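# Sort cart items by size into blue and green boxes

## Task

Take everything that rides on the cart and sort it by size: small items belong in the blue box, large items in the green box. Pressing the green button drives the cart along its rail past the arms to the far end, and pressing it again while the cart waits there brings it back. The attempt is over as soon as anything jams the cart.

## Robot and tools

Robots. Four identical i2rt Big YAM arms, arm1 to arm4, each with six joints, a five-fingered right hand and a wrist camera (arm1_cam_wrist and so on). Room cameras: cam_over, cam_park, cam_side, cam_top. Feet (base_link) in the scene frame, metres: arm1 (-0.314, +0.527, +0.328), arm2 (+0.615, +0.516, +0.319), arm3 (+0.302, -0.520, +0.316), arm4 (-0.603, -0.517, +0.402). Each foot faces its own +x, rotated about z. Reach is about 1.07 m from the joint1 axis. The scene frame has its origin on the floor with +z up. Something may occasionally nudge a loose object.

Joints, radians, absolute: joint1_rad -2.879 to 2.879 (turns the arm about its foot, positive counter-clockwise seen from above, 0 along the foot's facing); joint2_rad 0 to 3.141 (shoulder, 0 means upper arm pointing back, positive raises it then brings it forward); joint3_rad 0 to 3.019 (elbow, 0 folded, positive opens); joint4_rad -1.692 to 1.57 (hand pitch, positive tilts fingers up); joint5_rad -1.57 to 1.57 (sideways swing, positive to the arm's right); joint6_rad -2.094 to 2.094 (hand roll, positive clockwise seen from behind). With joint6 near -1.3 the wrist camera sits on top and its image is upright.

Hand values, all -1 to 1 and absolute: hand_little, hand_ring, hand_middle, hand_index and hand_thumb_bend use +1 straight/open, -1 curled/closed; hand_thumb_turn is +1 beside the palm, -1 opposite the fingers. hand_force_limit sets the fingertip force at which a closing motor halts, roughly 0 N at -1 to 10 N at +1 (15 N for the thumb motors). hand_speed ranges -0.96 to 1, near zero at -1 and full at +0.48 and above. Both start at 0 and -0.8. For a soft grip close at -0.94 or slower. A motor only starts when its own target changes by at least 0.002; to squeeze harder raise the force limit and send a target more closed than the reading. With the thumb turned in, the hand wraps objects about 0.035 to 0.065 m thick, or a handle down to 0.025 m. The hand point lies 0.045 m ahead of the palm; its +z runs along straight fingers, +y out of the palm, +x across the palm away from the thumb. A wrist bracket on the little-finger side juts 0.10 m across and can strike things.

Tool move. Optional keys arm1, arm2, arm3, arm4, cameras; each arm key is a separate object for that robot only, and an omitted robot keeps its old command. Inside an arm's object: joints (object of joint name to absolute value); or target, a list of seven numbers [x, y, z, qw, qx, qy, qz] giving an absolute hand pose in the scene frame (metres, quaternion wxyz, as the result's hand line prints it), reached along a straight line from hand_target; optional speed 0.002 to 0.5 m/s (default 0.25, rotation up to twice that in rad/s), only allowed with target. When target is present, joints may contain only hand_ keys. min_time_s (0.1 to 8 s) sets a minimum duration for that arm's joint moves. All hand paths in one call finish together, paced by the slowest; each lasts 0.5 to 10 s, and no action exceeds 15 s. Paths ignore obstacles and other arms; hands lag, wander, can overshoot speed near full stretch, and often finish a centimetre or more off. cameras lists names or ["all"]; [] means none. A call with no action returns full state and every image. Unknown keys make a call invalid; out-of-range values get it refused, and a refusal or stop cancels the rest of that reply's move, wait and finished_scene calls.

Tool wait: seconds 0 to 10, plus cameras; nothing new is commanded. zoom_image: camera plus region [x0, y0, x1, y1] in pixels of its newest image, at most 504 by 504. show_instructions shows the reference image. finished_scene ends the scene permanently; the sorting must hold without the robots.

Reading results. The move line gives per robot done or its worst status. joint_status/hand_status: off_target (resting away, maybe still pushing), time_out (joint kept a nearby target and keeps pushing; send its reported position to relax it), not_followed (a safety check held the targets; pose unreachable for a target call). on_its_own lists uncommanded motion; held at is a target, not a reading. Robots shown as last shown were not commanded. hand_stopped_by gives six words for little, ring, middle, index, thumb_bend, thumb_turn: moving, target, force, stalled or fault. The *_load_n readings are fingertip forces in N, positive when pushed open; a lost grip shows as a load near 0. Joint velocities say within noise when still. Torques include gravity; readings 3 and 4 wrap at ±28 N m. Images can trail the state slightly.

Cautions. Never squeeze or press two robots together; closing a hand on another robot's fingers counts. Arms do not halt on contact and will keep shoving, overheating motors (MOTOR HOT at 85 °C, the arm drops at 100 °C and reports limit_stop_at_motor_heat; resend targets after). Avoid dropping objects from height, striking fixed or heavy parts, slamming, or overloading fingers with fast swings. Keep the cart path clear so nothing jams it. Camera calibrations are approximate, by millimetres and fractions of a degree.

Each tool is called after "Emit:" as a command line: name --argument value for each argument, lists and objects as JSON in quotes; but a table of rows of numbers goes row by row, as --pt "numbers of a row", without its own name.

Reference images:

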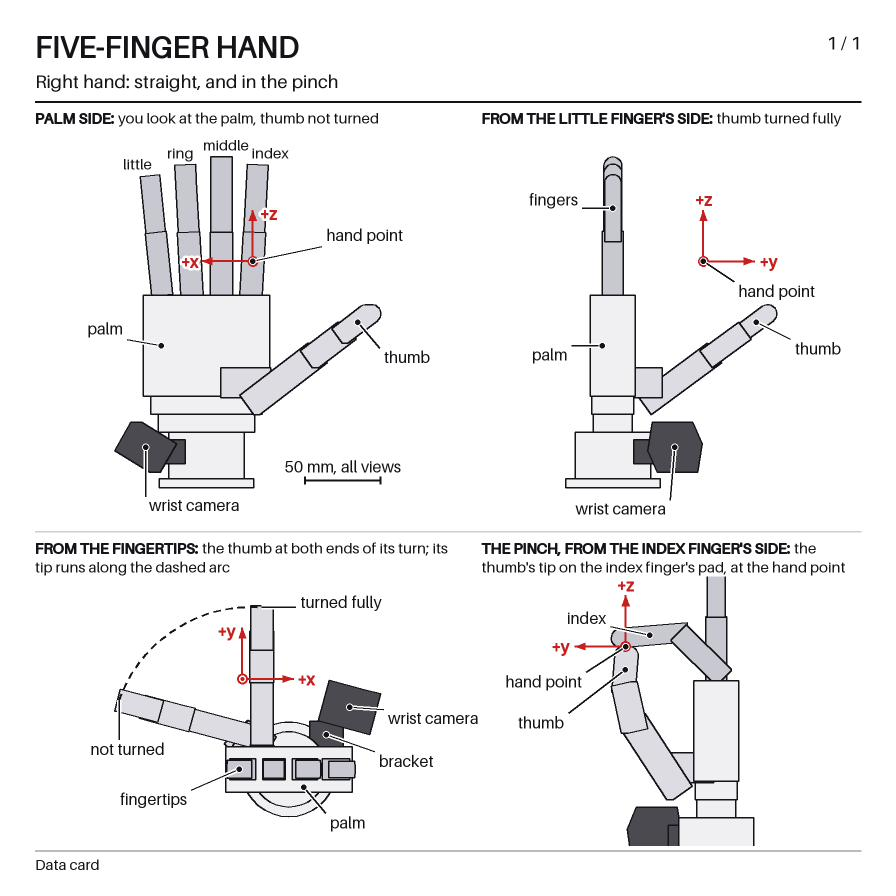

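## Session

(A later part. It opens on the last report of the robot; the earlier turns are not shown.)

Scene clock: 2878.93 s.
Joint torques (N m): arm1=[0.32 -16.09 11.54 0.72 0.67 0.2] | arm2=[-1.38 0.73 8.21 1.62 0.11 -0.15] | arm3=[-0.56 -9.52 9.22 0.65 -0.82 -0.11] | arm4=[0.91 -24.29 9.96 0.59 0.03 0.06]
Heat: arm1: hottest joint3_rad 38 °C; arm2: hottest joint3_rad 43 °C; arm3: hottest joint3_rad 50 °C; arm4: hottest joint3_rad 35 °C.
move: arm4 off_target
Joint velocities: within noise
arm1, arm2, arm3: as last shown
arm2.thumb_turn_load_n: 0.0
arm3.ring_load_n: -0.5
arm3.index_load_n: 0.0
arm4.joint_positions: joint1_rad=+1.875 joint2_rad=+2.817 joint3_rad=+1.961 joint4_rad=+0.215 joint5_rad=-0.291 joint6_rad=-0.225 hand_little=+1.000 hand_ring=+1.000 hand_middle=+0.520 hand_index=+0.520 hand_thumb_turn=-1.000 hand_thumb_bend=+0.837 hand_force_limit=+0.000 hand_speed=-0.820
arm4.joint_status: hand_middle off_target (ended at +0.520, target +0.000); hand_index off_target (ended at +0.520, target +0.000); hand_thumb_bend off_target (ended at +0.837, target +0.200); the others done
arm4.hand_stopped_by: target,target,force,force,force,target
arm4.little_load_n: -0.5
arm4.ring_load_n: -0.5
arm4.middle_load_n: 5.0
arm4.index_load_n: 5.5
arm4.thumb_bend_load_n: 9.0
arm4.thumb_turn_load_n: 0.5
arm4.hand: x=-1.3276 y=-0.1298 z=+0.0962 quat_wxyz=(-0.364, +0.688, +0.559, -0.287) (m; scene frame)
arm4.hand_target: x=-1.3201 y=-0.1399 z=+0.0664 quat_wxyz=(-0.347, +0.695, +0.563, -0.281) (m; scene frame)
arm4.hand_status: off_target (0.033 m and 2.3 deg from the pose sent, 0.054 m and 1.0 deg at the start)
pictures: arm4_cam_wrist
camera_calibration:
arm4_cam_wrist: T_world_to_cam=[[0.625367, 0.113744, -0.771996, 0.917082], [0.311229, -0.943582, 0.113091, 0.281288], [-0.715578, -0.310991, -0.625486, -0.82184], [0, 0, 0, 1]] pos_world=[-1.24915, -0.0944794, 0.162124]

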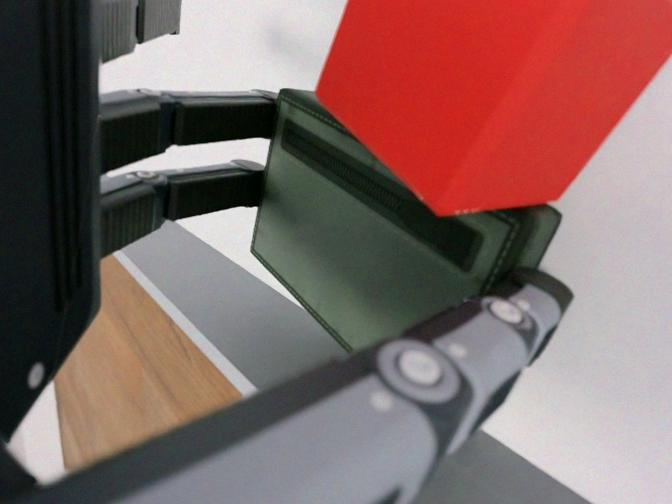

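Emit:
move --arm4 '{"target": [-1.34, -0.139, 0.15, 0.34676, -0.69549, -0.5632, 0.2808], "speed": 0.06}' --cameras '["arm4_cam_wrist"]'

Scene clock: 2884.67 s.
Joint torques (N m): arm1=[0.15 -16.56 11.47 0.83 0.63 0.16] | arm2=[-1.26 0.91 8.24 1.68 0.11 -0.16] | arm3=[-0.97 -10.34 9.07 0.59 -0.72 -0.14] | arm4=[1.73 -31.97 6.8 0.96 -0.3 0.17]
Heat: arm1: hottest joint3_rad 39 °C; arm2: hottest joint3_rad 43 °C; arm3: hottest joint3_rad 50 °C; arm4: hottest joint3_rad 35 °C.
move: arm4 off_target
Joint velocities: within noise
arm1, arm2, arm3: as last shown
arm3.little_load_n: -0.5
arm3.ring_load_n: 0.0
arm4.joint_positions: joint1_rad=+1.880 joint2_rad=+2.754 joint3_rad=+1.946 joint4_rad=+0.108 joint5_rad=-0.272 joint6_rad=-0.227 hand_little=+1.000 hand_ring=+1.000 hand_middle=+0.520 hand_index=+0.520 hand_thumb_turn=-1.000 hand_thumb_bend=+0.837 hand_force_limit=+0.000 hand_speed=-0.820
arm4.joint_status: not commanded
arm4.hand_stopped_by: target,target,force,force,force,target
arm4.little_load_n: 0.0
arm4.ring_load_n: 0.0
arm4.middle_load_n: 5.5
arm4.index_load_n: 3.0
arm4.thumb_bend_load_n: 8.5
arm4.thumb_turn_load_n: 0.0
arm4.hand: x=-1.3253 y=-0.1311 z=+0.1219 quat_wxyz=(-0.342, +0.702, +0.562, -0.271) (m; scene frame)
arm4.hand_target: x=-1.3402 y=-0.1388 z=+0.1491 quat_wxyz=(-0.347, +0.696, +0.563, -0.281) (m; scene frame)
arm4.hand_status: off_target (0.033 m and 1.4 deg from the pose sent, 0.056 m and 2.3 deg at the start)
pictures: arm4_cam_wrist
camera_calibration:
arm4_cam_wrist: T_world_to_cam=[[0.668851, 0.0914903, -0.737745, 0.98615], [0.294557, -0.943787, 0.150008, 0.249703], [-0.68255, -0.317641, -0.658202, -0.757629], [0, 0, 0, 1]] pos_world=[-1.25026, -0.0952105, 0.191396]

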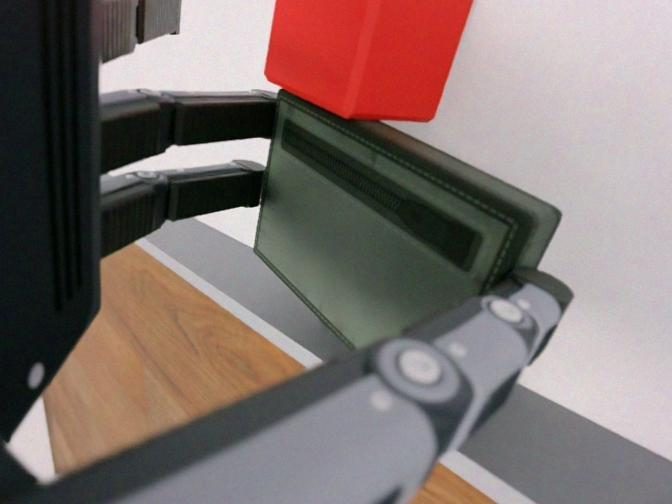

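Emit:
move --arm4 '{"target": [-1.28, -0.15, 0.22, 0.34676, -0.69549, -0.5632, 0.2808], "speed": 0.1}'

Emit:
move --arm4 '{"target": [-1.15, -0.2, 0.36, 0.34676, -0.69549, -0.5632, 0.2808], "speed": 0.2}' --cameras '["arm4_cam_wrist", "cam_top"]'

Emit:
zoom_image --camera "cam_top" --region '[100, 200, 240, 290]'

Scene clock: 2890.73 s.
Joint torques (N m): arm1=[-0.15 -16.56 11.48 0.69 0.6 0.22] | arm2=[-1.55 1.03 8.17 1.68 0.09 -0.15] | arm3=[-1.73 -9.99 9.01 0.73 -0.8 -0.18] | arm4=[-0.32 -29.04 6.67 2.03 -0.29 0.03]
Heat: arm1: hottest joint3_rad 39 °C; arm2: hottest joint3_rad 43 °C; arm3: hottest joint3_rad 50 °C; arm4: hottest joint3_rad 34 °C.
move: arm4 off_target
Joint velocities: within noise
arm1, arm2, arm3: as last shown
arm1.ring_load_n: -0.5
arm3.little_load_n: 0.0
arm4.joint_positions: joint1_rad=+1.872 joint2_rad=+2.493 joint3_rad=+1.614 joint4_rad=+0.148 joint5_rad=-0.298 joint6_rad=-0.235 hand_little=+1.000 hand_ring=+1.000 hand_middle=+0.521 hand_index=+0.519 hand_thumb_turn=-1.000 hand_thumb_bend=+0.837 hand_force_limit=+0.000 hand_speed=-0.820
arm4.joint_status: not commanded
arm4.hand_stopped_by: target,target,force,force,force,target
arm4.little_load_n: 0.0
arm4.ring_load_n: 0.0
arm4.middle_load_n: 5.5
arm4.index_load_n: 0.0
arm4.thumb_bend_load_n: 6.5
arm4.thumb_turn_load_n: 1.5
arm4.hand: x=-1.2729 y=-0.1628 z=+0.1944 quat_wxyz=(-0.325, +0.704, +0.568, -0.275) (m; scene frame)
arm4.hand_target: x=-1.2800 y=-0.1499 z=+0.2200 quat_wxyz=(-0.347, +0.696, +0.563, -0.281) (m; scene frame)
arm4.hand_status: off_target (0.029 m and 2.8 deg from the pose sent, 0.110 m and 1.4 deg at the start)
pictures: none

Scene clock: 2892.67 s.
Joint torques (N m): arm1=[0.21 -16.09 11.64 0.64 0.64 0.27] | arm2=[-1.38 0.91 8.21 1.68 0.13 -0.17] | arm3=[-1.9 -9.7 8.72 0.84 -0.77 -0.12] | arm4=[-0.5 -22.07 6.9 1.01 -0.29 -0.02]
Heat: arm1: hottest joint3_rad 39 °C; arm2: hottest joint3_rad 43 °C; arm3: hottest joint3_rad 49 °C; arm4: hottest joint3_rad 34 °C.
move: arm4 off_target
Joint velocities: within noise
arm1, arm2: as last shown
arm1.ring_load_n: 0.0
arm2.thumb_turn_load_n: 0.5
arm3.joint_positions: joint1_rad=-0.330 joint2_rad=+1.390 joint3_rad=+0.680 joint4_rad=-0.258 joint5_rad=-0.765 joint6_rad=-0.762 hand_little=+1.000 hand_ring=+1.000 hand_middle=+0.900 hand_index=+0.900 hand_thumb_turn=-1.000 hand_thumb_bend=+1.000 hand_force_limit=+0.000 hand_speed=+0.500
arm3.joint_status: not commanded
arm3.hand_stopped_by: target,target,target,target,target,target
arm3.little_load_n: 0.0
arm3.ring_load_n: 0.0
arm3.middle_load_n: 0.0
arm3.index_load_n: 0.0
arm3.thumb_bend_load_n: 0.0
arm3.thumb_turn_load_n: 0.0
arm3.hand: x=-0.0033 y=-0.2544 z=+0.3564 quat_wxyz=(-0.310, +0.635, +0.632, -0.318) (m; scene frame)
arm3.hand_target: x=-0.0001 y=-0.2499 z=+0.3600 quat_wxyz=(-0.316, +0.633, +0.633, -0.315) (m; scene frame)
arm3.hand_status: not commanded
arm4.joint_positions: joint1_rad=+1.814 joint2_rad=+1.974 joint3_rad=+1.102 joint4_rad=+0.162 joint5_rad=-0.343 joint6_rad=-0.269 hand_little=+1.000 hand_ring=+1.000 hand_middle=+0.521 hand_index=+0.519 hand_thumb_turn=-1.000 hand_thumb_bend=+0.837 hand_force_limit=+0.000 hand_speed=-0.820
arm4.joint_status: not commanded
arm4.hand_stopped_by: target,target,force,force,force,target
arm4.little_load_n: 0.0
arm4.ring_load_n: 0.0
arm4.middle_load_n: 6.0
arm4.index_load_n: 0.0
arm4.thumb_bend_load_n: 6.5
arm4.thumb_turn_load_n: 2.0
arm4.hand: x=-1.1521 y=-0.2055 z=+0.3473 quat_wxyz=(-0.339, +0.699, +0.564, -0.281) (m; scene frame)
arm4.hand_target: x=-1.1500 y=-0.2000 z=+0.3597 quat_wxyz=(-0.347, +0.696, +0.563, -0.281) (m; scene frame)
arm4.hand_status: off_target (0.014 m and 1.0 deg from the pose sent, 0.210 m and 2.8 deg at the start)
pictures: arm4_cam_wrist, cam_top
camera_calibration:
arm4_cam_wrist: T_world_to_cam=[[0.659604, 0.0927527, -0.745868, 1.03589], [0.309622, -0.937776, 0.157196, 0.11084], [-0.684877, -0.334624, -0.647279, -0.524719], [0, 0, 0, 1]] pos_world=[-1.07696, -0.167723, 0.415575]

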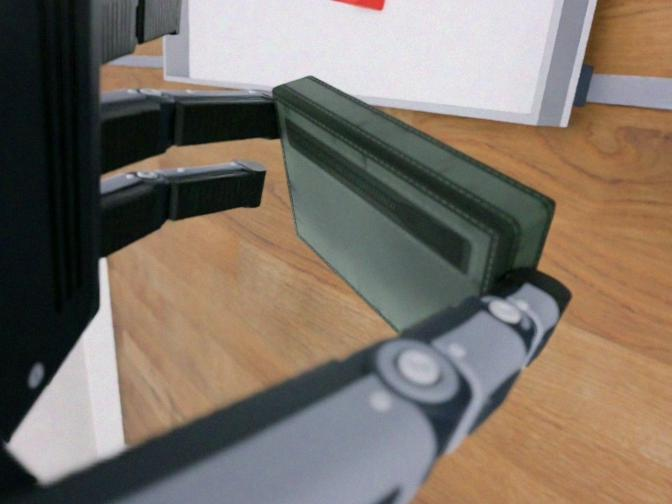

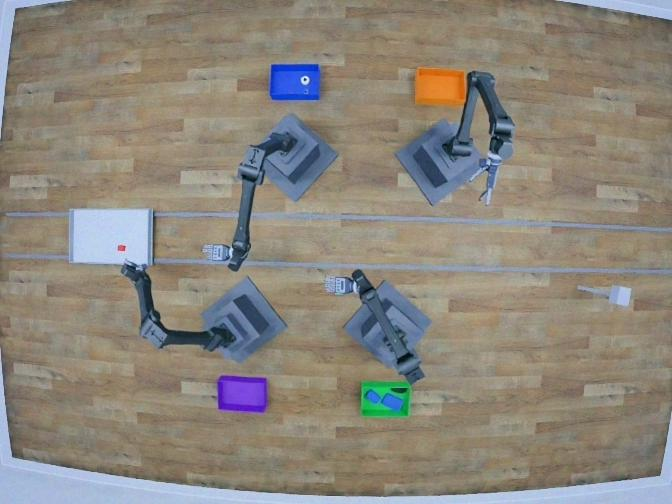

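Scaled by 3.600.

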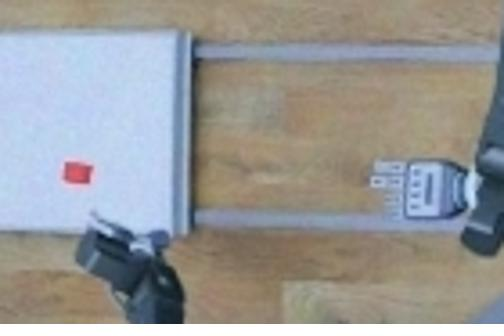

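Emit:
move --arm4 '{"joints": {"hand_force_limit": -0.2, "hand_speed": -0.85, "hand_index": 0.1}}' --arm1 '{"joints": {"joint1_rad": -2.2}, "min_time_s": 2.5}' --arm3 '{"target": [0.1, 0.02, 0.42, 0.47884, -0.86386, -0.13682, 0.07584], "speed": 0.25}'

Emit:
move --arm4 '{"joints": {"joint1_rad": -1.17, "joint2_rad": 0.969, "joint3_rad": 0.379, "joint4_rad": 0.074, "joint5_rad": 0, "joint6_rad": 0}, "min_time_s": 5.5}' --cameras '["arm4_cam_wrist", "cam_top"]'

Scene clock: 2920.60 s.
Joint torques (N m): arm1=[-0.62 -16.21 11.54 0.87 0.58 0.27] | arm2=[-1.55 1.08 8.17 1.66 0.13 -0.14] | arm3=[-1.03 -10.4 14.42 2.03 0.14 0.1] | arm4=[-0.21 -22.12 6.74 1.02 -0.3 -0.03]
Heat: arm1: hottest joint3_rad 40 °C; arm2: hottest joint3_rad 42 °C; arm3: hottest joint3_rad 49 °C; arm4: hottest joint2_rad 36 °C.
move: arm1 done; arm3 off_target; arm4 done
Joint velocities: within noise
arm1.joint_positions: joint1_rad=-2.205 joint2_rad=+1.972 joint3_rad=+1.447 joint4_rad=-0.340 joint5_rad=+1.049 joint6_rad=+0.940 hand_little=+1.000 hand_ring=+1.000 hand_middle=+0.550 hand_index=+0.550 hand_thumb_turn=-1.000 hand_thumb_bend=+0.600 hand_force_limit=-0.200 hand_speed=+0.000
arm1.joint_status: all done
arm1.hand_stopped_by: target,target,target,target,target,target
arm1.little_load_n: 0.0
arm1.ring_load_n: 0.0
arm1.middle_load_n: 0.0
arm1.index_load_n: 0.0
arm1.thumb_bend_load_n: 0.0
arm1.thumb_turn_load_n: 0.0
arm1.hand: x=-1.0305 y=+0.4999 z=+0.4035 quat_wxyz=(+0.525, -0.808, -0.183, +0.195) (m; scene frame)
arm1.hand_target: x=-1.0466 y=+0.4925 z=+0.4077 quat_wxyz=(+0.524, -0.807, -0.177, +0.204) (m; scene frame)
arm1.hand_status: not commanded
arm2: as last shown
arm3.joint_positions: joint1_rad=-0.578 joint2_rad=+1.482 joint3_rad=+0.854 joint4_rad=+0.034 joint5_rad=-0.030 joint6_rad=-0.012 hand_little=+1.000 hand_ring=+1.000 hand_middle=+0.900 hand_index=+0.900 hand_thumb_turn=-1.000 hand_thumb_bend=+1.000 hand_force_limit=+0.000 hand_speed=+0.500
arm3.joint_status: not commanded
arm3.hand_stopped_by: target,target,target,target,target,target
arm3.little_load_n: 0.0
arm3.ring_load_n: 0.0
arm3.middle_load_n: 0.0
arm3.index_load_n: 0.0
arm3.thumb_bend_load_n: 0.0
arm3.thumb_turn_load_n: 0.0
arm3.hand: x=+0.1017 y=-0.0037 z=+0.4073 quat_wxyz=(-0.465, +0.869, +0.149, -0.075) (m; scene frame)
arm3.hand_target: x=+0.1007 y=+0.0187 z=+0.4204 quat_wxyz=(-0.479, +0.864, +0.137, -0.076) (m; scene frame)
arm3.hand_status: off_target (0.027 m and 2.2 deg from the pose sent, 0.300 m and 72.3 deg at the start)
arm4.joint_positions: joint1_rad=+1.814 joint2_rad=+1.974 joint3_rad=+1.102 joint4_rad=+0.162 joint5_rad=-0.343 joint6_rad=-0.270 hand_little=+1.000 hand_ring=+1.000 hand_middle=+0.521 hand_index=+0.100 hand_thumb_turn=-1.000 hand_thumb_bend=+0.837 hand_force_limit=-0.200 hand_speed=-0.850
arm4.joint_status: all done
arm4.hand_stopped_by: target,target,force,target,force,target
arm4.little_load_n: 0.0
arm4.ring_load_n: 0.0
arm4.middle_load_n: 5.5
arm4.index_load_n: 1.0
arm4.thumb_bend_load_n: 6.5
arm4.thumb_turn_load_n: 1.0
arm4.hand: x=-1.1521 y=-0.2054 z=+0.3473 quat_wxyz=(-0.339, +0.698, +0.564, -0.281) (m; scene frame)
arm4.hand_target: x=-1.1500 y=-0.2000 z=+0.3597 quat_wxyz=(-0.347, +0.696, +0.563, -0.281) (m; scene frame)
arm4.hand_status: not commanded
pictures: none

Scene clock: 2926.57 s.
Joint torques (N m): arm1=[-0.44 -16.21 11.51 0.76 0.62 0.23] | arm2=[-1.44 0.97 8.14 1.68 0.11 -0.13] | arm3=[-0.26 -10.46 14.3 2.1 0.12 0.14] | arm4=[-0.21 -6.53 8.59 1.25 0.04 0.16]
Heat: arm1: hottest joint3_rad 40 °C; arm2: hottest joint3_rad 42 °C; arm3: hottest joint3_rad 50 °C; arm4: hottest joint2_rad 35 °C.
move: arm4 done
Joint velocities: within noise
arm1, arm2, arm3: as last shown
arm2.thumb_turn_load_n: 0.0
arm3.thumb_turn_load_n: -0.5
arm3.hand: x=+0.1016 y=-0.0037 z=+0.4073 quat_wxyz=(-0.465, +0.869, +0.149, -0.075) (m; scene frame)
arm4.joint_positions: joint1_rad=-1.160 joint2_rad=+0.986 joint3_rad=+0.383 joint4_rad=+0.081 joint5_rad=-0.002 joint6_rad=-0.010 hand_little=+1.000 hand_ring=+1.000 hand_middle=+0.521 hand_index=+0.100 hand_thumb_turn=-1.000 hand_thumb_bend=+0.837 hand_force_limit=-0.200 hand_speed=-0.850
arm4.joint_status: all done
arm4.hand_stopped_by: target,target,force,target,force,target
arm4.little_load_n: 0.0
arm4.ring_load_n: 0.0
arm4.middle_load_n: 5.0
arm4.index_load_n: 0.5
arm4.thumb_bend_load_n: 7.0
arm4.thumb_turn_load_n: 1.0
arm4.hand: x=-0.2447 y=-0.6665 z=+0.4821 quat_wxyz=(-0.260, +0.456, -0.736, +0.428) (m; scene frame)
arm4.hand_target: x=-0.2478 y=-0.6687 z=+0.4848 quat_wxyz=(-0.260, +0.448, -0.739, +0.430) (m; scene frame)
arm4.hand_status: not commanded
pictures: arm4_cam_wrist, cam_top
camera_calibration:
arm4_cam_wrist: T_world_to_cam=[[-0.572199, 0.0181536, -0.819914, 0.265179], [-0.0726268, 0.994705, 0.0727083, 0.611616], [0.816892, 0.101151, -0.567851, 0.649415], [0, 0, 0, 1]] pos_world=[-0.334347, -0.678881, 0.541725]

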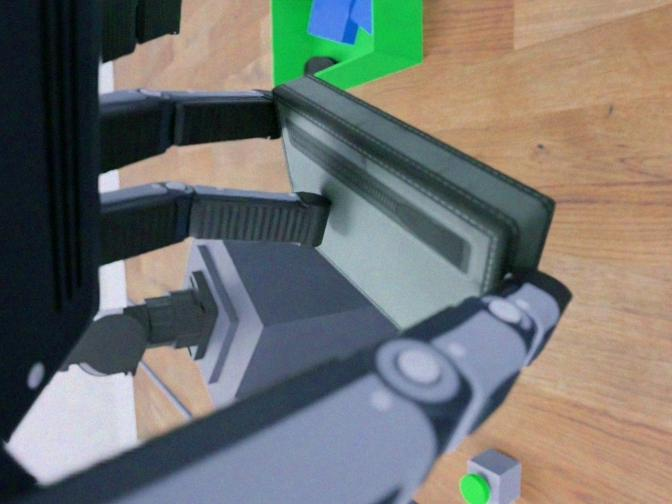

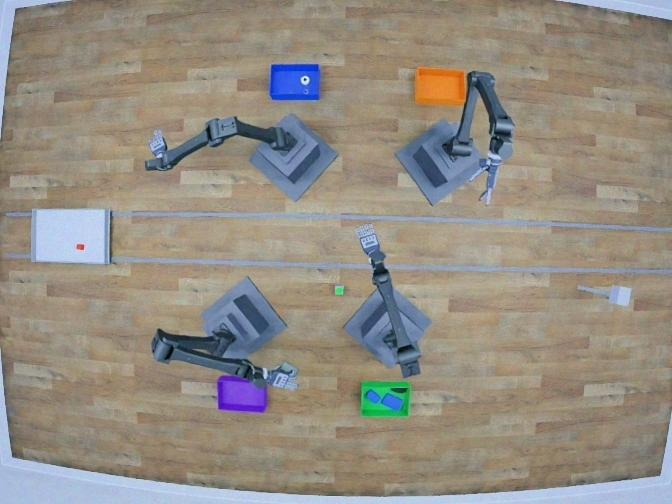

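Emit:
move --arm4 '{"target": [0.17, -0.9, 0.32, 0.23147, -0.46426, 0.76509, -0.38146], "speed": 0.25}' --cameras '["cam_top", "arm4_cam_wrist"]'

Emit:
zoom_image --camera "cam_top" --region '[340, 360, 430, 430]'

Scene clock: 2933.27 s.
Joint torques (N m): arm1=[-0.56 -15.91 11.54 0.77 0.66 0.27] | arm2=[-1.55 1.03 8.32 1.69 0.11 -0.16] | arm3=[-0.79 -10.17 14.35 2.04 0.19 0.11] | arm4=[-0.26 -26.05 14.27 1.21 -0.12 0.07]
Heat: arm1: hottest joint3_rad 40 °C; arm2: hottest joint3_rad 42 °C; arm3: hottest joint3_rad 51 °C; arm4: hottest joint2_rad 34 °C.
move: arm4 off_target
Joint velocities: within noise
arm1, arm3: as last shown
arm1.thumb_turn_load_n: 0.5
arm2.joint_positions: joint1_rad=+0.894 joint2_rad=+0.641 joint3_rad=+1.340 joint4_rad=-1.210 joint5_rad=-0.103 joint6_rad=-1.117 hand_little=+1.000 hand_ring=+1.000 hand_middle=+0.550 hand_index=+0.550 hand_thumb_turn=-1.000 hand_thumb_bend=+0.600 hand_force_limit=-0.200 hand_speed=+0.000
arm2.joint_status: not commanded
arm2.hand_stopped_by: target,target,target,target,target,target
arm2.little_load_n: 0.0
arm2.ring_load_n: 0.0
arm2.middle_load_n: 0.0
arm2.index_load_n: 0.0
arm2.thumb_bend_load_n: 0.0
arm2.thumb_turn_load_n: 0.5
arm2.hand: x=+0.5862 y=+0.2482 z=+0.7927 quat_wxyz=(+0.231, +0.470, -0.726, +0.445) (m; scene frame)
arm2.hand_target: x=+0.5828 y=+0.2485 z=+0.7884 quat_wxyz=(+0.234, +0.473, -0.729, +0.437) (m; scene frame)
arm2.hand_status: not commanded
arm3.middle_load_n: -0.5
arm3.thumb_turn_load_n: 0.0
arm4.joint_positions: joint1_rad=-1.176 joint2_rad=+2.417 joint3_rad=+1.840 joint4_rad=-0.100 joint5_rad=-0.011 joint6_rad=-0.009 hand_little=+1.000 hand_ring=+1.000 hand_middle=+0.521 hand_index=+0.100 hand_thumb_turn=-1.000 hand_thumb_bend=+0.837 hand_force_limit=-0.200 hand_speed=-0.850
arm4.joint_status: not commanded
arm4.hand_stopped_by: target,target,force,target,force,target
arm4.little_load_n: 0.0
arm4.ring_load_n: 0.0
arm4.middle_load_n: 5.0
arm4.index_load_n: 1.0
arm4.thumb_bend_load_n: 7.0
arm4.thumb_turn_load_n: 1.0
arm4.hand: x=+0.1554 y=-0.8838 z=+0.3075 quat_wxyz=(-0.225, +0.471, -0.770, +0.369) (m; scene frame)
arm4.hand_target: x=+0.1685 y=-0.8995 z=+0.3207 quat_wxyz=(-0.231, +0.464, -0.765, +0.382) (m; scene frame)
arm4.hand_status: off_target (0.025 m and 1.9 deg from the pose sent, 0.503 m and 7.1 deg at the start)
pictures: arm4_cam_wrist, cam_top
camera_calibration:
arm4_cam_wrist: T_world_to_cam=[[-0.676685, 0.0828094, -0.731601, 0.401107], [-0.0491511, 0.986358, 0.157107, 0.832403], [0.73463, 0.142271, -0.663383, 0.323923], [0, 0, 0, 1]] pos_world=[0.0743732, -0.900348, 0.37756]

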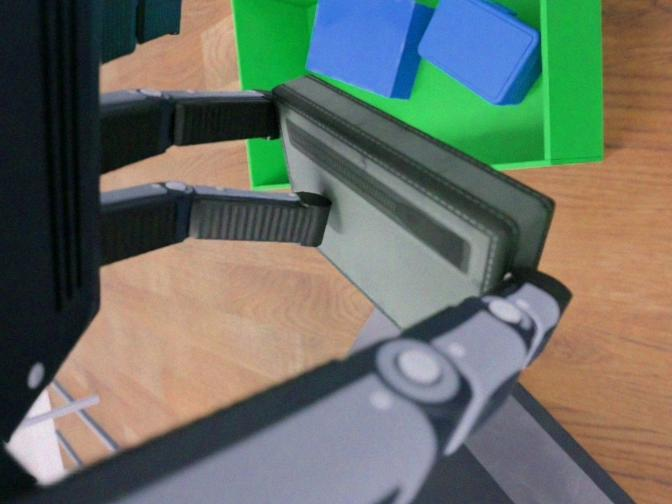

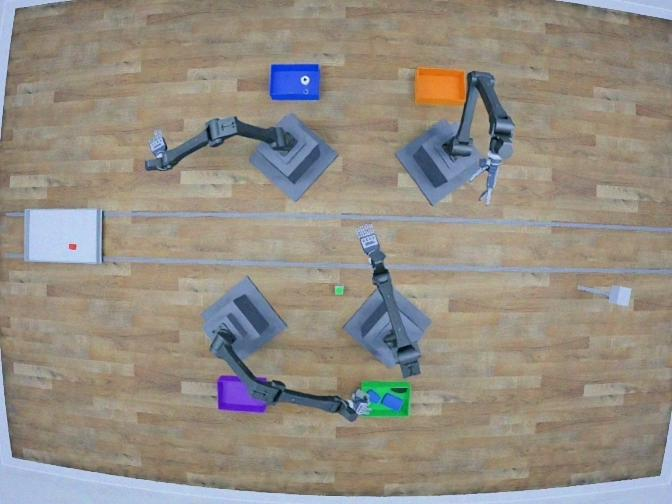

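Scaled by 5.600.

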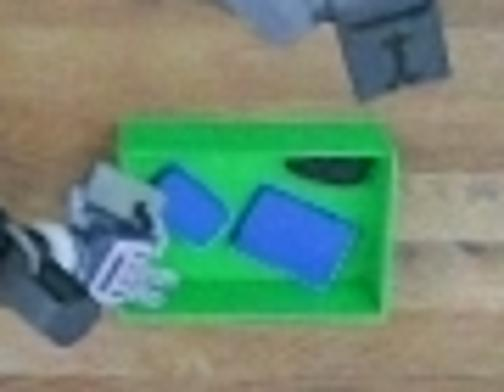

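Emit:
move --arm4 '{"target": [0.25, -0.965, 0.24, 0.23147, -0.46426, 0.76509, -0.38146], "speed": 0.2}'

Emit:
move --arm4 '{"target": [0.25, -0.965, 0.15, 0.23147, -0.46426, 0.76509, -0.38146], "speed": 0.12}' --cameras '["cam_top", "arm4_cam_wrist"]'

Emit:
zoom_image --camera "cam_top" --region '[340, 360, 430, 430]'

Scene clock: 2951.13 s.
Joint torques (N m): arm1=[0.03 -16.56 11.34 0.91 0.56 0.23] | arm2=[-1.67 0.91 8.18 1.62 0.12 -0.17] | arm3=[-1.55 -10.29 14.3 1.95 0.16 0.07] | arm4=[-0.09 -30.45 16.23 1.09 -0.13 -0.04]
Heat: arm1: hottest joint3_rad 40 °C; arm2: hottest joint3_rad 42 °C; arm3: hottest joint3_rad 54 °C; arm4: hottest joint3_rad 36 °C.
move: arm4 off_target
Joint velocities: within noise
arm1, arm2, arm3: as last shown
arm1.thumb_turn_load_n: 0.0
arm2.index_load_n: -0.5
arm2.thumb_turn_load_n: 0.0
arm3.middle_load_n: 0.0
arm4.joint_positions: joint1_rad=-1.200 joint2_rad=+2.987 joint3_rad=+2.768 joint4_rad=-0.460 joint5_rad=-0.028 joint6_rad=-0.015 hand_little=+1.000 hand_ring=+1.000 hand_middle=+0.521 hand_index=+0.100 hand_thumb_turn=-1.000 hand_thumb_bend=+0.837 hand_force_limit=-0.200 hand_speed=-0.850
arm4.joint_status: not commanded
arm4.hand_stopped_by: target,target,force,target,force,target
arm4.little_load_n: 0.0
arm4.ring_load_n: 0.0
arm4.middle_load_n: 5.0
arm4.index_load_n: 0.5
arm4.thumb_bend_load_n: 7.0
arm4.thumb_turn_load_n: 1.0
arm4.hand: x=+0.2412 y=-0.9523 z=+0.2233 quat_wxyz=(-0.225, +0.467, -0.772, +0.367) (m; scene frame)
arm4.hand_target: x=+0.2482 y=-0.9640 z=+0.2406 quat_wxyz=(-0.232, +0.463, -0.764, +0.384) (m; scene frame)
arm4.hand_status: off_target (0.023 m and 2.0 deg from the pose sent, 0.142 m and 1.9 deg at the start)
pictures: none

Scene clock: 2953.00 s.
Joint torques (N m): arm1=[-0.15 -16.62 11.56 0.8 0.59 0.24] | arm2=[-1.61 0.44 8.2 1.61 0.12 -0.17] | arm3=[-0.09 -10.52 14.27 2.14 0.14 0.12] | arm4=[0.32 -30.68 10.45 2.35 0.06 0.07]
Heat: arm1: hottest joint3_rad 41 °C; arm2: hottest joint3_rad 42 °C; arm3: hottest joint3_rad 54 °C; arm4: hottest joint3_rad 36 °C.
move: arm4 off_target
Joint velocities: within noise
arm1, arm2, arm3: as last shown
arm2.index_load_n: 0.0
arm2.thumb_turn_load_n: 0.5
arm4.joint_positions: joint1_rad=-1.201 joint2_rad=+3.128 joint3_rad=+2.826 joint4_rad=-0.264 joint5_rad=-0.010 joint6_rad=-0.016 hand_little=+1.000 hand_ring=+1.000 hand_middle=+0.521 hand_index=+0.100 hand_thumb_turn=-1.000 hand_thumb_bend=+0.837 hand_force_limit=-0.200 hand_speed=-0.850
arm4.joint_status: not commanded
arm4.hand_stopped_by: target,target,force,target,force,target
arm4.little_load_n: 0.0
arm4.ring_load_n: 0.0
arm4.middle_load_n: 5.5
arm4.index_load_n: 0.0
arm4.thumb_bend_load_n: 6.5
arm4.thumb_turn_load_n: 1.5
arm4.hand: x=+0.2484 y=-0.9610 z=+0.1589 quat_wxyz=(-0.243, +0.451, -0.752, +0.415) (m; scene frame)
arm4.hand_target: x=+0.2470 y=-0.9635 z=+0.1515 quat_wxyz=(-0.244, +0.447, -0.751, +0.420) (m; scene frame)
arm4.hand_status: off_target (0.010 m and 4.6 deg from the pose sent, 0.075 m and 2.0 deg at the start; a joint's target at an end of its range on 37 of 56 steps)
pictures: arm4_cam_wrist, cam_top
camera_calibration:
arm4_cam_wrist: T_world_to_cam=[[-0.603518, 0.0523886, -0.795626, 0.324543], [-0.0389798, 0.994708, 0.0950652, 0.951816], [0.796396, 0.0883869, -0.598282, 0.0905653], [0, 0, 0, 1]] pos_world=[0.160844, -0.971786, 0.221914]

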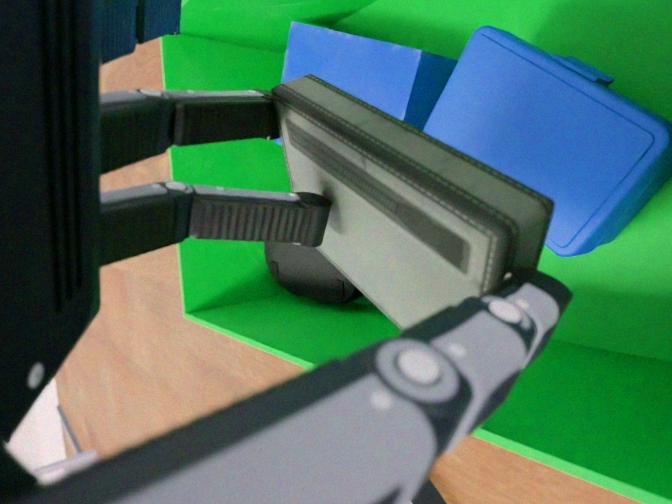

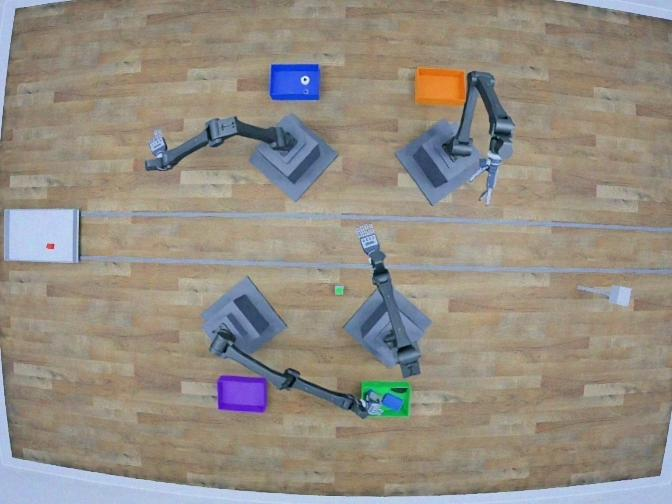

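Scaled by 5.600.

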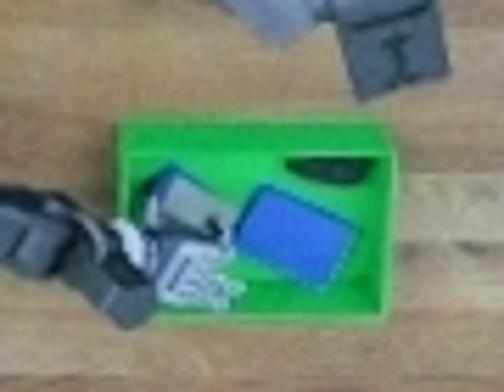

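Emit:
move --arm4 '{"target": [0.245, -0.965, 0.125, 0.23147, -0.46426, 0.76509, -0.38146], "speed": 0.1}'

Emit:
move --arm4 '{"joints": {"hand_speed": -0.3, "hand_index": 0.9, "hand_middle": 0.9, "hand_thumb_bend": 1}}'

Emit:
move --arm4 '{"target": [0.19, -0.92, 0.32, 0.23147, -0.46426, 0.76509, -0.38146], "speed": 0.25}' --cameras '["cam_top", "arm4_cam_wrist"]'

Emit:
zoom_image --camera "cam_top" --region '[340, 360, 430, 430]'

Scene clock: 2961.13 s.
Joint torques (N m): arm1=[-0.5 -16.85 11.52 0.66 0.63 0.21] | arm2=[-1.32 0.79 8.16 1.7 0.11 -0.16] | arm3=[-0.79 -9.88 14.17 1.89 0.14 0.09] | arm4=[0.03 -30.33 9.58 2.3 0.06 0.07]
Heat: arm1: hottest joint3_rad 41 °C; arm2: hottest joint3_rad 42 °C; arm3: hottest joint3_rad 55 °C; arm4: hottest joint2_rad 37 °C.
move: arm4 off_target
Joint velocities: within noise
arm1, arm2, arm3: as last shown
arm2.thumb_turn_load_n: 0.0
arm4.joint_positions: joint1_rad=-1.201 joint2_rad=+3.128 joint3_rad=+2.760 joint4_rad=-0.175 joint5_rad=-0.002 joint6_rad=-0.016 hand_little=+1.000 hand_ring=+1.000 hand_middle=+0.521 hand_index=+0.100 hand_thumb_turn=-1.000 hand_thumb_bend=+0.837 hand_force_limit=-0.200 hand_speed=-0.850
arm4.joint_status: not commanded
arm4.hand_stopped_by: target,target,force,target,force,target
arm4.little_load_n: 0.0
arm4.ring_load_n: 0.0
arm4.middle_load_n: 5.5
arm4.index_load_n: 0.0
arm4.thumb_bend_load_n: 7.0
arm4.thumb_turn_load_n: 1.5
arm4.hand: x=+0.2444 y=-0.9604 z=+0.1395 quat_wxyz=(-0.245, +0.446, -0.748, +0.425) (m; scene frame)
arm4.hand_target: x=+0.2401 y=-0.9625 z=+0.1280 quat_wxyz=(-0.244, +0.444, -0.749, +0.428) (m; scene frame)
arm4.hand_status: off_target (0.015 m and 6.0 deg from the pose sent, 0.034 m and 4.6 deg at the start; a joint's target at an end of its range on 46 of 46 steps)
pictures: none

Scene clock: 2962.03 s.
Joint torques (N m): arm1=[-0.5 -16.26 11.44 0.83 0.6 0.22] | arm2=[-1.55 1.08 8.24 1.69 0.09 -0.14] | arm3=[-1.14 -10.58 14.45 1.96 0.16 0.13] | arm4=[0.15 -30.27 9.52 2.26 0.07 0.06]
Heat: arm1: hottest joint3_rad 41 °C; arm2: hottest joint3_rad 42 °C; arm3: hottest joint3_rad 55 °C; arm4: hottest joint2_rad 38 °C.
move: arm4 done
Joint velocities: within noise
arm1, arm2, arm3: as last shown
arm1.ring_load_n: -0.5
arm2.thumb_turn_load_n: 0.5
arm3.middle_load_n: -0.5
arm4.joint_positions: joint1_rad=-1.201 joint2_rad=+3.128 joint3_rad=+2.760 joint4_rad=-0.173 joint5_rad=-0.002 joint6_rad=-0.016 hand_little=+1.000 hand_ring=+1.000 hand_middle=+0.900 hand_index=+0.900 hand_thumb_turn=-1.000 hand_thumb_bend=+1.000 hand_force_limit=-0.200 hand_speed=-0.300
arm4.joint_status: all done
arm4.hand_stopped_by: target,target,target,target,target,target
arm4.little_load_n: 0.0
arm4.ring_load_n: 0.0
arm4.middle_load_n: 0.0
arm4.index_load_n: -0.5
arm4.thumb_bend_load_n: 0.0
arm4.thumb_turn_load_n: 0.0
arm4.hand: x=+0.2449 y=-0.9607 z=+0.1400 quat_wxyz=(-0.246, +0.446, -0.748, +0.426) (m; scene frame)
arm4.hand_target: x=+0.2401 y=-0.9625 z=+0.1281 quat_wxyz=(-0.244, +0.444, -0.749, +0.427) (m; scene frame)
arm4.hand_status: not commanded
pictures: none

Scene clock: 2963.90 s.
Joint torques (N m): arm1=[-0.79 -15.79 11.51 0.69 0.58 0.21] | arm2=[-1.32 1.08 8.28 1.69 0.14 -0.16] | arm3=[-0.56 -9.93 14.24 1.85 0.16 0.11] | arm4=[0.73 -30.51 9.07 2.11 -0.1 0.04]
Heat: arm1: hottest joint3_rad 41 °C; arm2: hottest joint3_rad 42 °C; arm3: hottest joint3_rad 55 °C; arm4: hottest joint2_rad 38 °C.
move: arm4 off_target
Joint velocities: within noise
arm1, arm2, arm3: as last shown
arm2.little_load_n: -0.5
arm2.thumb_turn_load_n: 0.0
arm3.middle_load_n: 0.0
arm4.joint_positions: joint1_rad=-1.200 joint2_rad=+2.526 joint3_rad=+2.061 joint4_rad=-0.206 joint5_rad=-0.021 joint6_rad=-0.013 hand_little=+1.000 hand_ring=+1.000 hand_middle=+0.900 hand_index=+0.900 hand_thumb_turn=-1.000 hand_thumb_bend=+1.000 hand_force_limit=-0.200 hand_speed=-0.300
arm4.joint_status: not commanded
arm4.hand_stopped_by: target,target,target,target,target,target
arm4.little_load_n: 0.0
arm4.ring_load_n: 0.0
arm4.middle_load_n: 0.0
arm4.index_load_n: 0.0
arm4.thumb_bend_load_n: 0.0
arm4.thumb_turn_load_n: 0.0
arm4.hand: x=+0.1837 y=-0.9210 z=+0.3083 quat_wxyz=(-0.225, +0.464, -0.772, +0.372) (m; scene frame)
arm4.hand_target: x=+0.1899 y=-0.9199 z=+0.3200 quat_wxyz=(-0.231, +0.464, -0.765, +0.381) (m; scene frame)
arm4.hand_status: off_target (0.013 m and 1.6 deg from the pose sent, 0.193 m and 6.1 deg at the start; pose on its path clipped on 15 of 56 steps)
pictures: arm4_cam_wrist, cam_top
camera_calibration:
arm4_cam_wrist: T_world_to_cam=[[-0.671059, 0.0921056, -0.73566, 0.432632], [-0.0362331, 0.986993, 0.156624, 0.868768], [0.740518, 0.131759, -0.658994, 0.296802], [0, 0, 0, 1]] pos_world=[0.102012, -0.936423, 0.377791]

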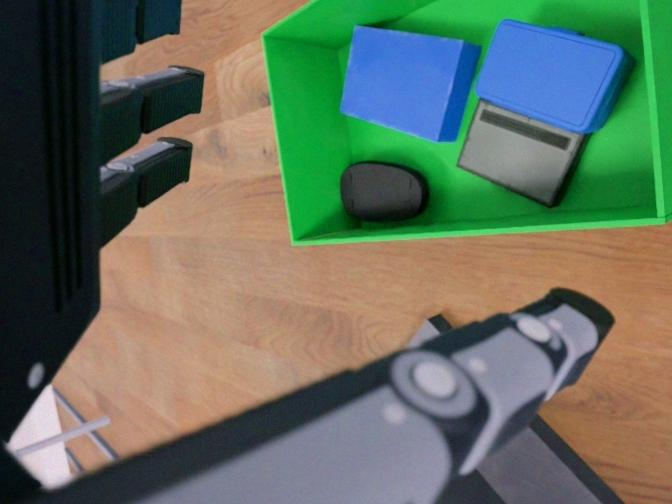

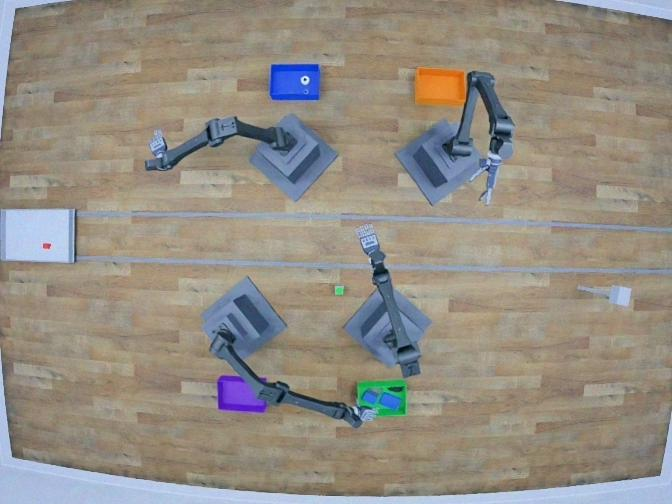

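Scaled by 5.600.

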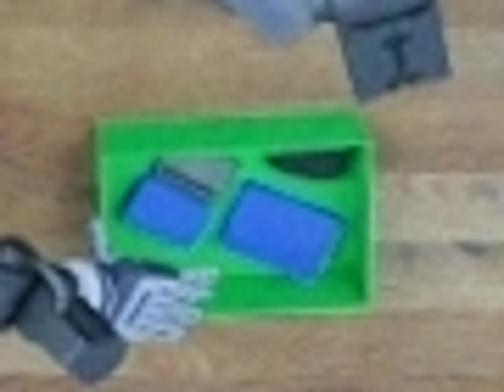

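Emit:
move --arm4 '{"joints": {"joint1_rad": -0.3, "joint2_rad": 0.9, "joint3_rad": 1.413, "joint4_rad": -1.0, "joint5_rad": -0.05, "joint6_rad": -1.25, "hand_speed": 0.4, "hand_little": -1, "hand_ring": -1, "hand_middle": -1, "hand_index": -1, "hand_thumb_turn": 1, "hand_thumb_bend": 1}, "min_time_s": 3}' --cameras '["cam_park"]'

Emit:
move --arm4 '{"target": [-0.02, -0.326, 0.12, 0, 1, 0.026, 0], "speed": 0.35}'

Emit:
move --arm4 '{"target": [-0.02, -0.326, 0.06, 0, 1, 0.026, 0], "speed": 0.08}'

Emit:
move --arm4 '{"target": [-0.2, -0.42, 0.45, 0, 1, 0.026, 0], "speed": 0.3}' --cameras '["cam_park", "cam_top"]'

Emit:
zoom_image --camera "cam_park" --region '[240, 80, 480, 440]'

Scene clock: 2979.13 s.
Joint torques (N m): arm1=[0.03 -16.09 11.49 0.81 0.63 0.16] | arm2=[-1.61 1.38 8.24 1.65 0.12 -0.15] | arm3=[-1.32 -10.46 14.15 2.02 0.19 0.09] | arm4=[1.08 -3.84 8.95 1.21 -0.08 -0.09]
Heat: arm1: hottest joint3_rad 41 °C; arm2: hottest joint3_rad 42 °C; arm3: hottest joint3_rad 57 °C; arm4: hottest joint2_rad 41 °C.
move: arm4 done
Joint velocities: within noise
arm1.joint_positions: joint1_rad=-2.205 joint2_rad=+1.972 joint3_rad=+1.447 joint4_rad=-0.340 joint5_rad=+1.049 joint6_rad=+0.940 hand_little=+1.000 hand_ring=+1.000 hand_middle=+0.550 hand_index=+0.550 hand_thumb_turn=-1.000 hand_thumb_bend=+0.600 hand_force_limit=-0.200 hand_speed=+0.000
arm1.joint_status: not commanded
arm1.hand_stopped_by: target,target,target,target,target,target
arm1.little_load_n: 0.0
arm1.ring_load_n: 0.0
arm1.middle_load_n: 0.0
arm1.index_load_n: 0.0
arm1.thumb_bend_load_n: 0.0
arm1.thumb_turn_load_n: 0.0
arm1.hand: x=-1.0305 y=+0.4999 z=+0.4035 quat_wxyz=(+0.525, -0.808, -0.183, +0.195) (m; scene frame)
arm1.hand_target: x=-1.0466 y=+0.4925 z=+0.4077 quat_wxyz=(+0.524, -0.807, -0.177, +0.204) (m; scene frame)
arm1.hand_status: not commanded
arm2: as last shown
arm2.little_load_n: 0.0
arm3.joint_positions: joint1_rad=-0.578 joint2_rad=+1.482 joint3_rad=+0.854 joint4_rad=+0.034 joint5_rad=-0.030 joint6_rad=-0.012 hand_little=+1.000 hand_ring=+1.000 hand_middle=+0.900 hand_index=+0.900 hand_thumb_turn=-1.000 hand_thumb_bend=+1.000 hand_force_limit=+0.000 hand_speed=+0.500
arm3.joint_status: not commanded
arm3.hand_stopped_by: target,target,target,target,target,target
arm3.little_load_n: 0.0
arm3.ring_load_n: 0.0
arm3.middle_load_n: 0.0
arm3.index_load_n: 0.0
arm3.thumb_bend_load_n: 0.0
arm3.thumb_turn_load_n: 0.0
arm3.hand: x=+0.1016 y=-0.0037 z=+0.4073 quat_wxyz=(-0.465, +0.869, +0.149, -0.075) (m; scene frame)
arm3.hand_target: x=+0.1007 y=+0.0187 z=+0.4204 quat_wxyz=(-0.479, +0.864, +0.137, -0.076) (m; scene frame)
arm3.hand_status: not commanded
arm4.joint_positions: joint1_rad=-0.310 joint2_rad=+0.893 joint3_rad=+1.418 joint4_rad=-0.992 joint5_rad=-0.048 joint6_rad=-1.241 hand_little=-1.000 hand_ring=-1.000 hand_middle=-1.000 hand_index=-1.000 hand_thumb_turn=+1.000 hand_thumb_bend=+1.000 hand_force_limit=-0.200 hand_speed=+0.400
arm4.joint_status: all done
arm4.hand_stopped_by: target,target,target,target,target,target
arm4.little_load_n: 0.0
arm4.ring_load_n: 0.0
arm4.middle_load_n: 0.0
arm4.index_load_n: 0.0
arm4.thumb_bend_load_n: 0.0
arm4.thumb_turn_load_n: 0.0
arm4.hand: x=-0.2280 y=-0.4097 z=+0.8951 quat_wxyz=(-0.201, +0.851, +0.033, +0.484) (m; scene frame)
arm4.hand_target: x=-0.2277 y=-0.4056 z=+0.8886 quat_wxyz=(-0.199, +0.856, +0.041, +0.475) (m; scene frame)
arm4.hand_status: not commanded
pictures: cam_park

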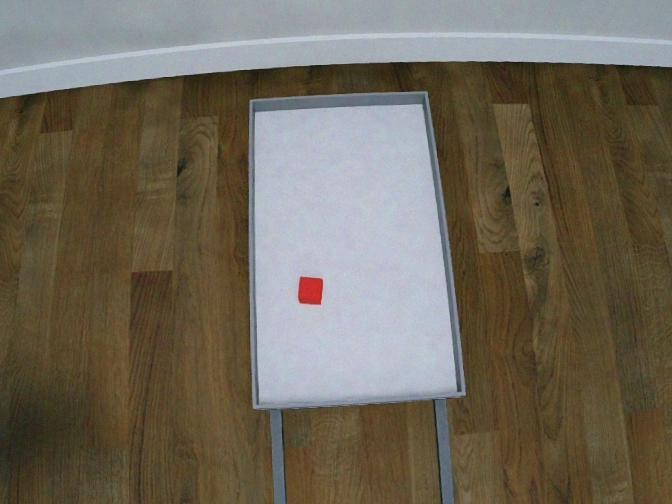

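Scene clock: 2982.60 s.
Joint torques (N m): arm1=[0.15 -16.21 11.59 0.76 0.59 0.21] | arm2=[-1.32 1.38 8.25 1.73 0.11 -0.14] | arm3=[-1.08 -10.29 14.13 1.99 0.09 0.11] | arm4=[1.2 -25.17 9.77 -0.35 0.11 0.16]
Heat: arm1: hottest joint3_rad 41 °C; arm2: hottest joint3_rad 42 °C; arm3: hottest joint3_rad 57 °C; arm4: hottest joint2_rad 40 °C.
move: arm4 off_target
Joint velocities: within noise
arm1, arm2, arm3: as last shown
arm2.little_load_n: -0.5
arm4.joint_positions: joint1_rad=-0.302 joint2_rad=+2.628 joint3_rad=+1.829 joint4_rad=-0.789 joint5_rad=-0.002 joint6_rad=-1.238 hand_little=-1.000 hand_ring=-1.000 hand_middle=-1.000 hand_index=-1.000 hand_thumb_turn=+1.000 hand_thumb_bend=+1.000 hand_force_limit=-0.200 hand_speed=+0.400
arm4.joint_status: not commanded
arm4.hand_stopped_by: target,target,target,target,target,target
arm4.little_load_n: 0.0
arm4.ring_load_n: 0.0
arm4.middle_load_n: 0.0
arm4.index_load_n: 0.0
arm4.thumb_bend_load_n: 0.0
arm4.thumb_turn_load_n: 0.0
arm4.hand: x=-0.0317 y=-0.3355 z=+0.1166 quat_wxyz=(+0.002, +1.000, +0.027, -0.009) (m; scene frame)
arm4.hand_target: x=-0.0203 y=-0.3261 z=+0.1203 quat_wxyz=(+0.000, +1.000, +0.026, +0.000) (m; scene frame)
arm4.hand_status: off_target (0.015 m and 1.1 deg from the pose sent, 0.807 m and 63.2 deg at the start)
pictures: none

Scene clock: 2983.97 s.
Joint torques (N m): arm1=[-0.09 -16.56 11.63 0.68 0.58 0.2] | arm2=[-1.49 1.14 8.18 1.68 0.11 -0.18] | arm3=[-1.26 -10.4 14.34 1.99 0.14 0.1] | arm4=[1.03 -22.65 9.46 0.76 -0.05 0.11]
Heat: arm1: hottest joint3_rad 41 °C; arm2: hottest joint3_rad 42 °C; arm3: hottest joint3_rad 57 °C; arm4: hottest joint2_rad 40 °C.
move: arm4 off_target
Joint velocities: arm1=[within noise] | arm2=[-0.005 -0.015 -0.007 0.007 0.066 0.154] | arm3=[within noise] | arm4=[within noise]
arm1, arm3: as last shown
arm2.joint_positions: joint1_rad=+0.894 joint2_rad=+0.641 joint3_rad=+1.340 joint4_rad=-1.210 joint5_rad=-0.103 joint6_rad=-1.117 hand_little=+1.000 hand_ring=+1.000 hand_middle=+0.550 hand_index=+0.550 hand_thumb_turn=-1.000 hand_thumb_bend=+0.600 hand_force_limit=-0.200 hand_speed=+0.000
arm2.joint_status: not commanded
arm2.hand_stopped_by: target,target,target,target,target,target
arm2.little_load_n: 0.0
arm2.ring_load_n: 0.0
arm2.middle_load_n: 0.0
arm2.index_load_n: 0.0
arm2.thumb_bend_load_n: 0.0
arm2.thumb_turn_load_n: 0.0
arm2.hand: x=+0.5862 y=+0.2482 z=+0.7927 quat_wxyz=(+0.231, +0.470, -0.726, +0.445) (m; scene frame)
arm2.hand_target: x=+0.5828 y=+0.2485 z=+0.7884 quat_wxyz=(+0.234, +0.473, -0.729, +0.437) (m; scene frame)
arm2.hand_status: not commanded
arm4.joint_positions: joint1_rad=-0.301 joint2_rad=+2.722 joint3_rad=+1.910 joint4_rad=-0.768 joint5_rad=+0.002 joint6_rad=-1.233 hand_little=-1.000 hand_ring=-1.000 hand_middle=-1.000 hand_index=-1.000 hand_thumb_turn=+1.000 hand_thumb_bend=+1.000 hand_force_limit=-0.200 hand_speed=+0.400
arm4.joint_status: not commanded
arm4.hand_stopped_by: target,target,target,target,target,target
arm4.little_load_n: -1.5
arm4.ring_load_n: 0.0
arm4.middle_load_n: 0.0
arm4.index_load_n: 0.0
arm4.thumb_bend_load_n: 0.0
arm4.thumb_turn_load_n: 0.0
arm4.hand: x=-0.0237 y=-0.3326 z=+0.0783 quat_wxyz=(+0.003, +1.000, +0.024, -0.005) (m; scene frame)
arm4.hand_target: x=-0.0210 y=-0.3263 z=+0.0606 quat_wxyz=(+0.000, +1.000, +0.026, +0.000) (m; scene frame)
arm4.hand_status: off_target (0.020 m and 0.6 deg from the pose sent, 0.059 m and 1.1 deg at the start)
pictures: none

Scene clock: 2986.27 s.
Joint torques (N m): arm1=[-0.15 -16.79 11.49 0.75 0.55 0.22] | arm2=[-1.44 0.79 8.23 1.72 0.11 -0.14] | arm3=[-0.91 -9.7 14.19 1.91 0.22 0.06] | arm4=[-0.38 -16.5 7.42 -0.21 -0.04 -0.01]
Heat: arm1: hottest joint3_rad 41 °C; arm2: hottest joint3_rad 42 °C; arm3: hottest joint3_rad 57 °C; arm4: hottest joint2_rad 40 °C.
move: arm4 done
Joint velocities: within noise
arm1, arm2, arm3: as last shown
arm1.little_load_n: -0.5
arm2.thumb_turn_load_n: 0.5
arm4.joint_positions: joint1_rad=-0.323 joint2_rad=+1.668 joint3_rad=+1.164 joint4_rad=-1.057 joint5_rad=+0.002 joint6_rad=-1.259 hand_little=-1.000 hand_ring=-1.000 hand_middle=-1.000 hand_index=-1.000 hand_thumb_turn=+1.000 hand_thumb_bend=+1.000 hand_force_limit=-0.200 hand_speed=+0.400
arm4.joint_status: not commanded
arm4.hand_stopped_by: target,target,target,target,target,target
arm4.little_load_n: 0.0
arm4.ring_load_n: 0.0
arm4.middle_load_n: 0.0
arm4.index_load_n: 0.0
arm4.thumb_bend_load_n: 0.0
arm4.thumb_turn_load_n: 0.0
arm4.hand: x=-0.1974 y=-0.4144 z=+0.4486 quat_wxyz=(-0.001, +1.000, +0.027, +0.004) (m; scene frame)
arm4.hand_target: x=-0.2000 y=-0.4199 z=+0.4500 quat_wxyz=(+0.000, +1.000, +0.026, +0.000) (m; scene frame)
arm4.hand_status: done (0.006 m and 0.5 deg from the pose sent, 0.421 m and 0.6 deg at the start)
pictures: cam_park, cam_top

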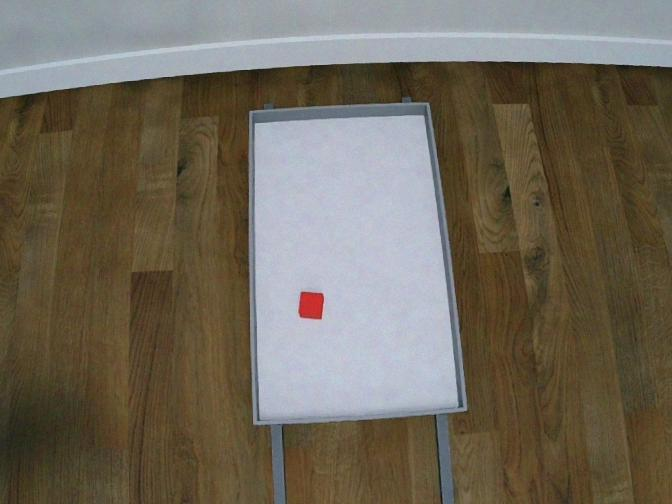

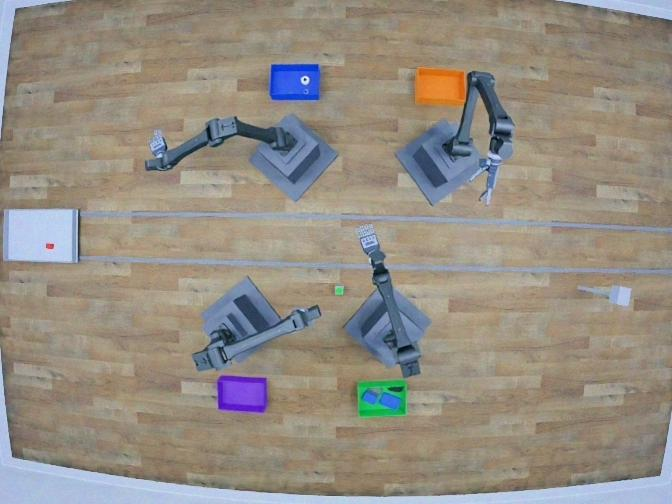

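Scaled by 1.400.

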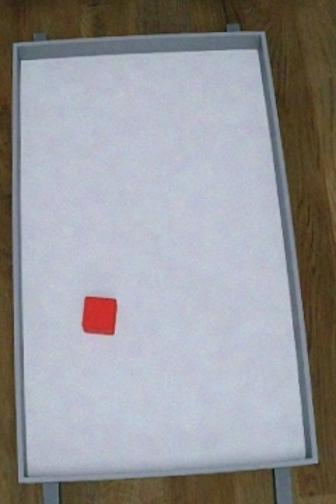

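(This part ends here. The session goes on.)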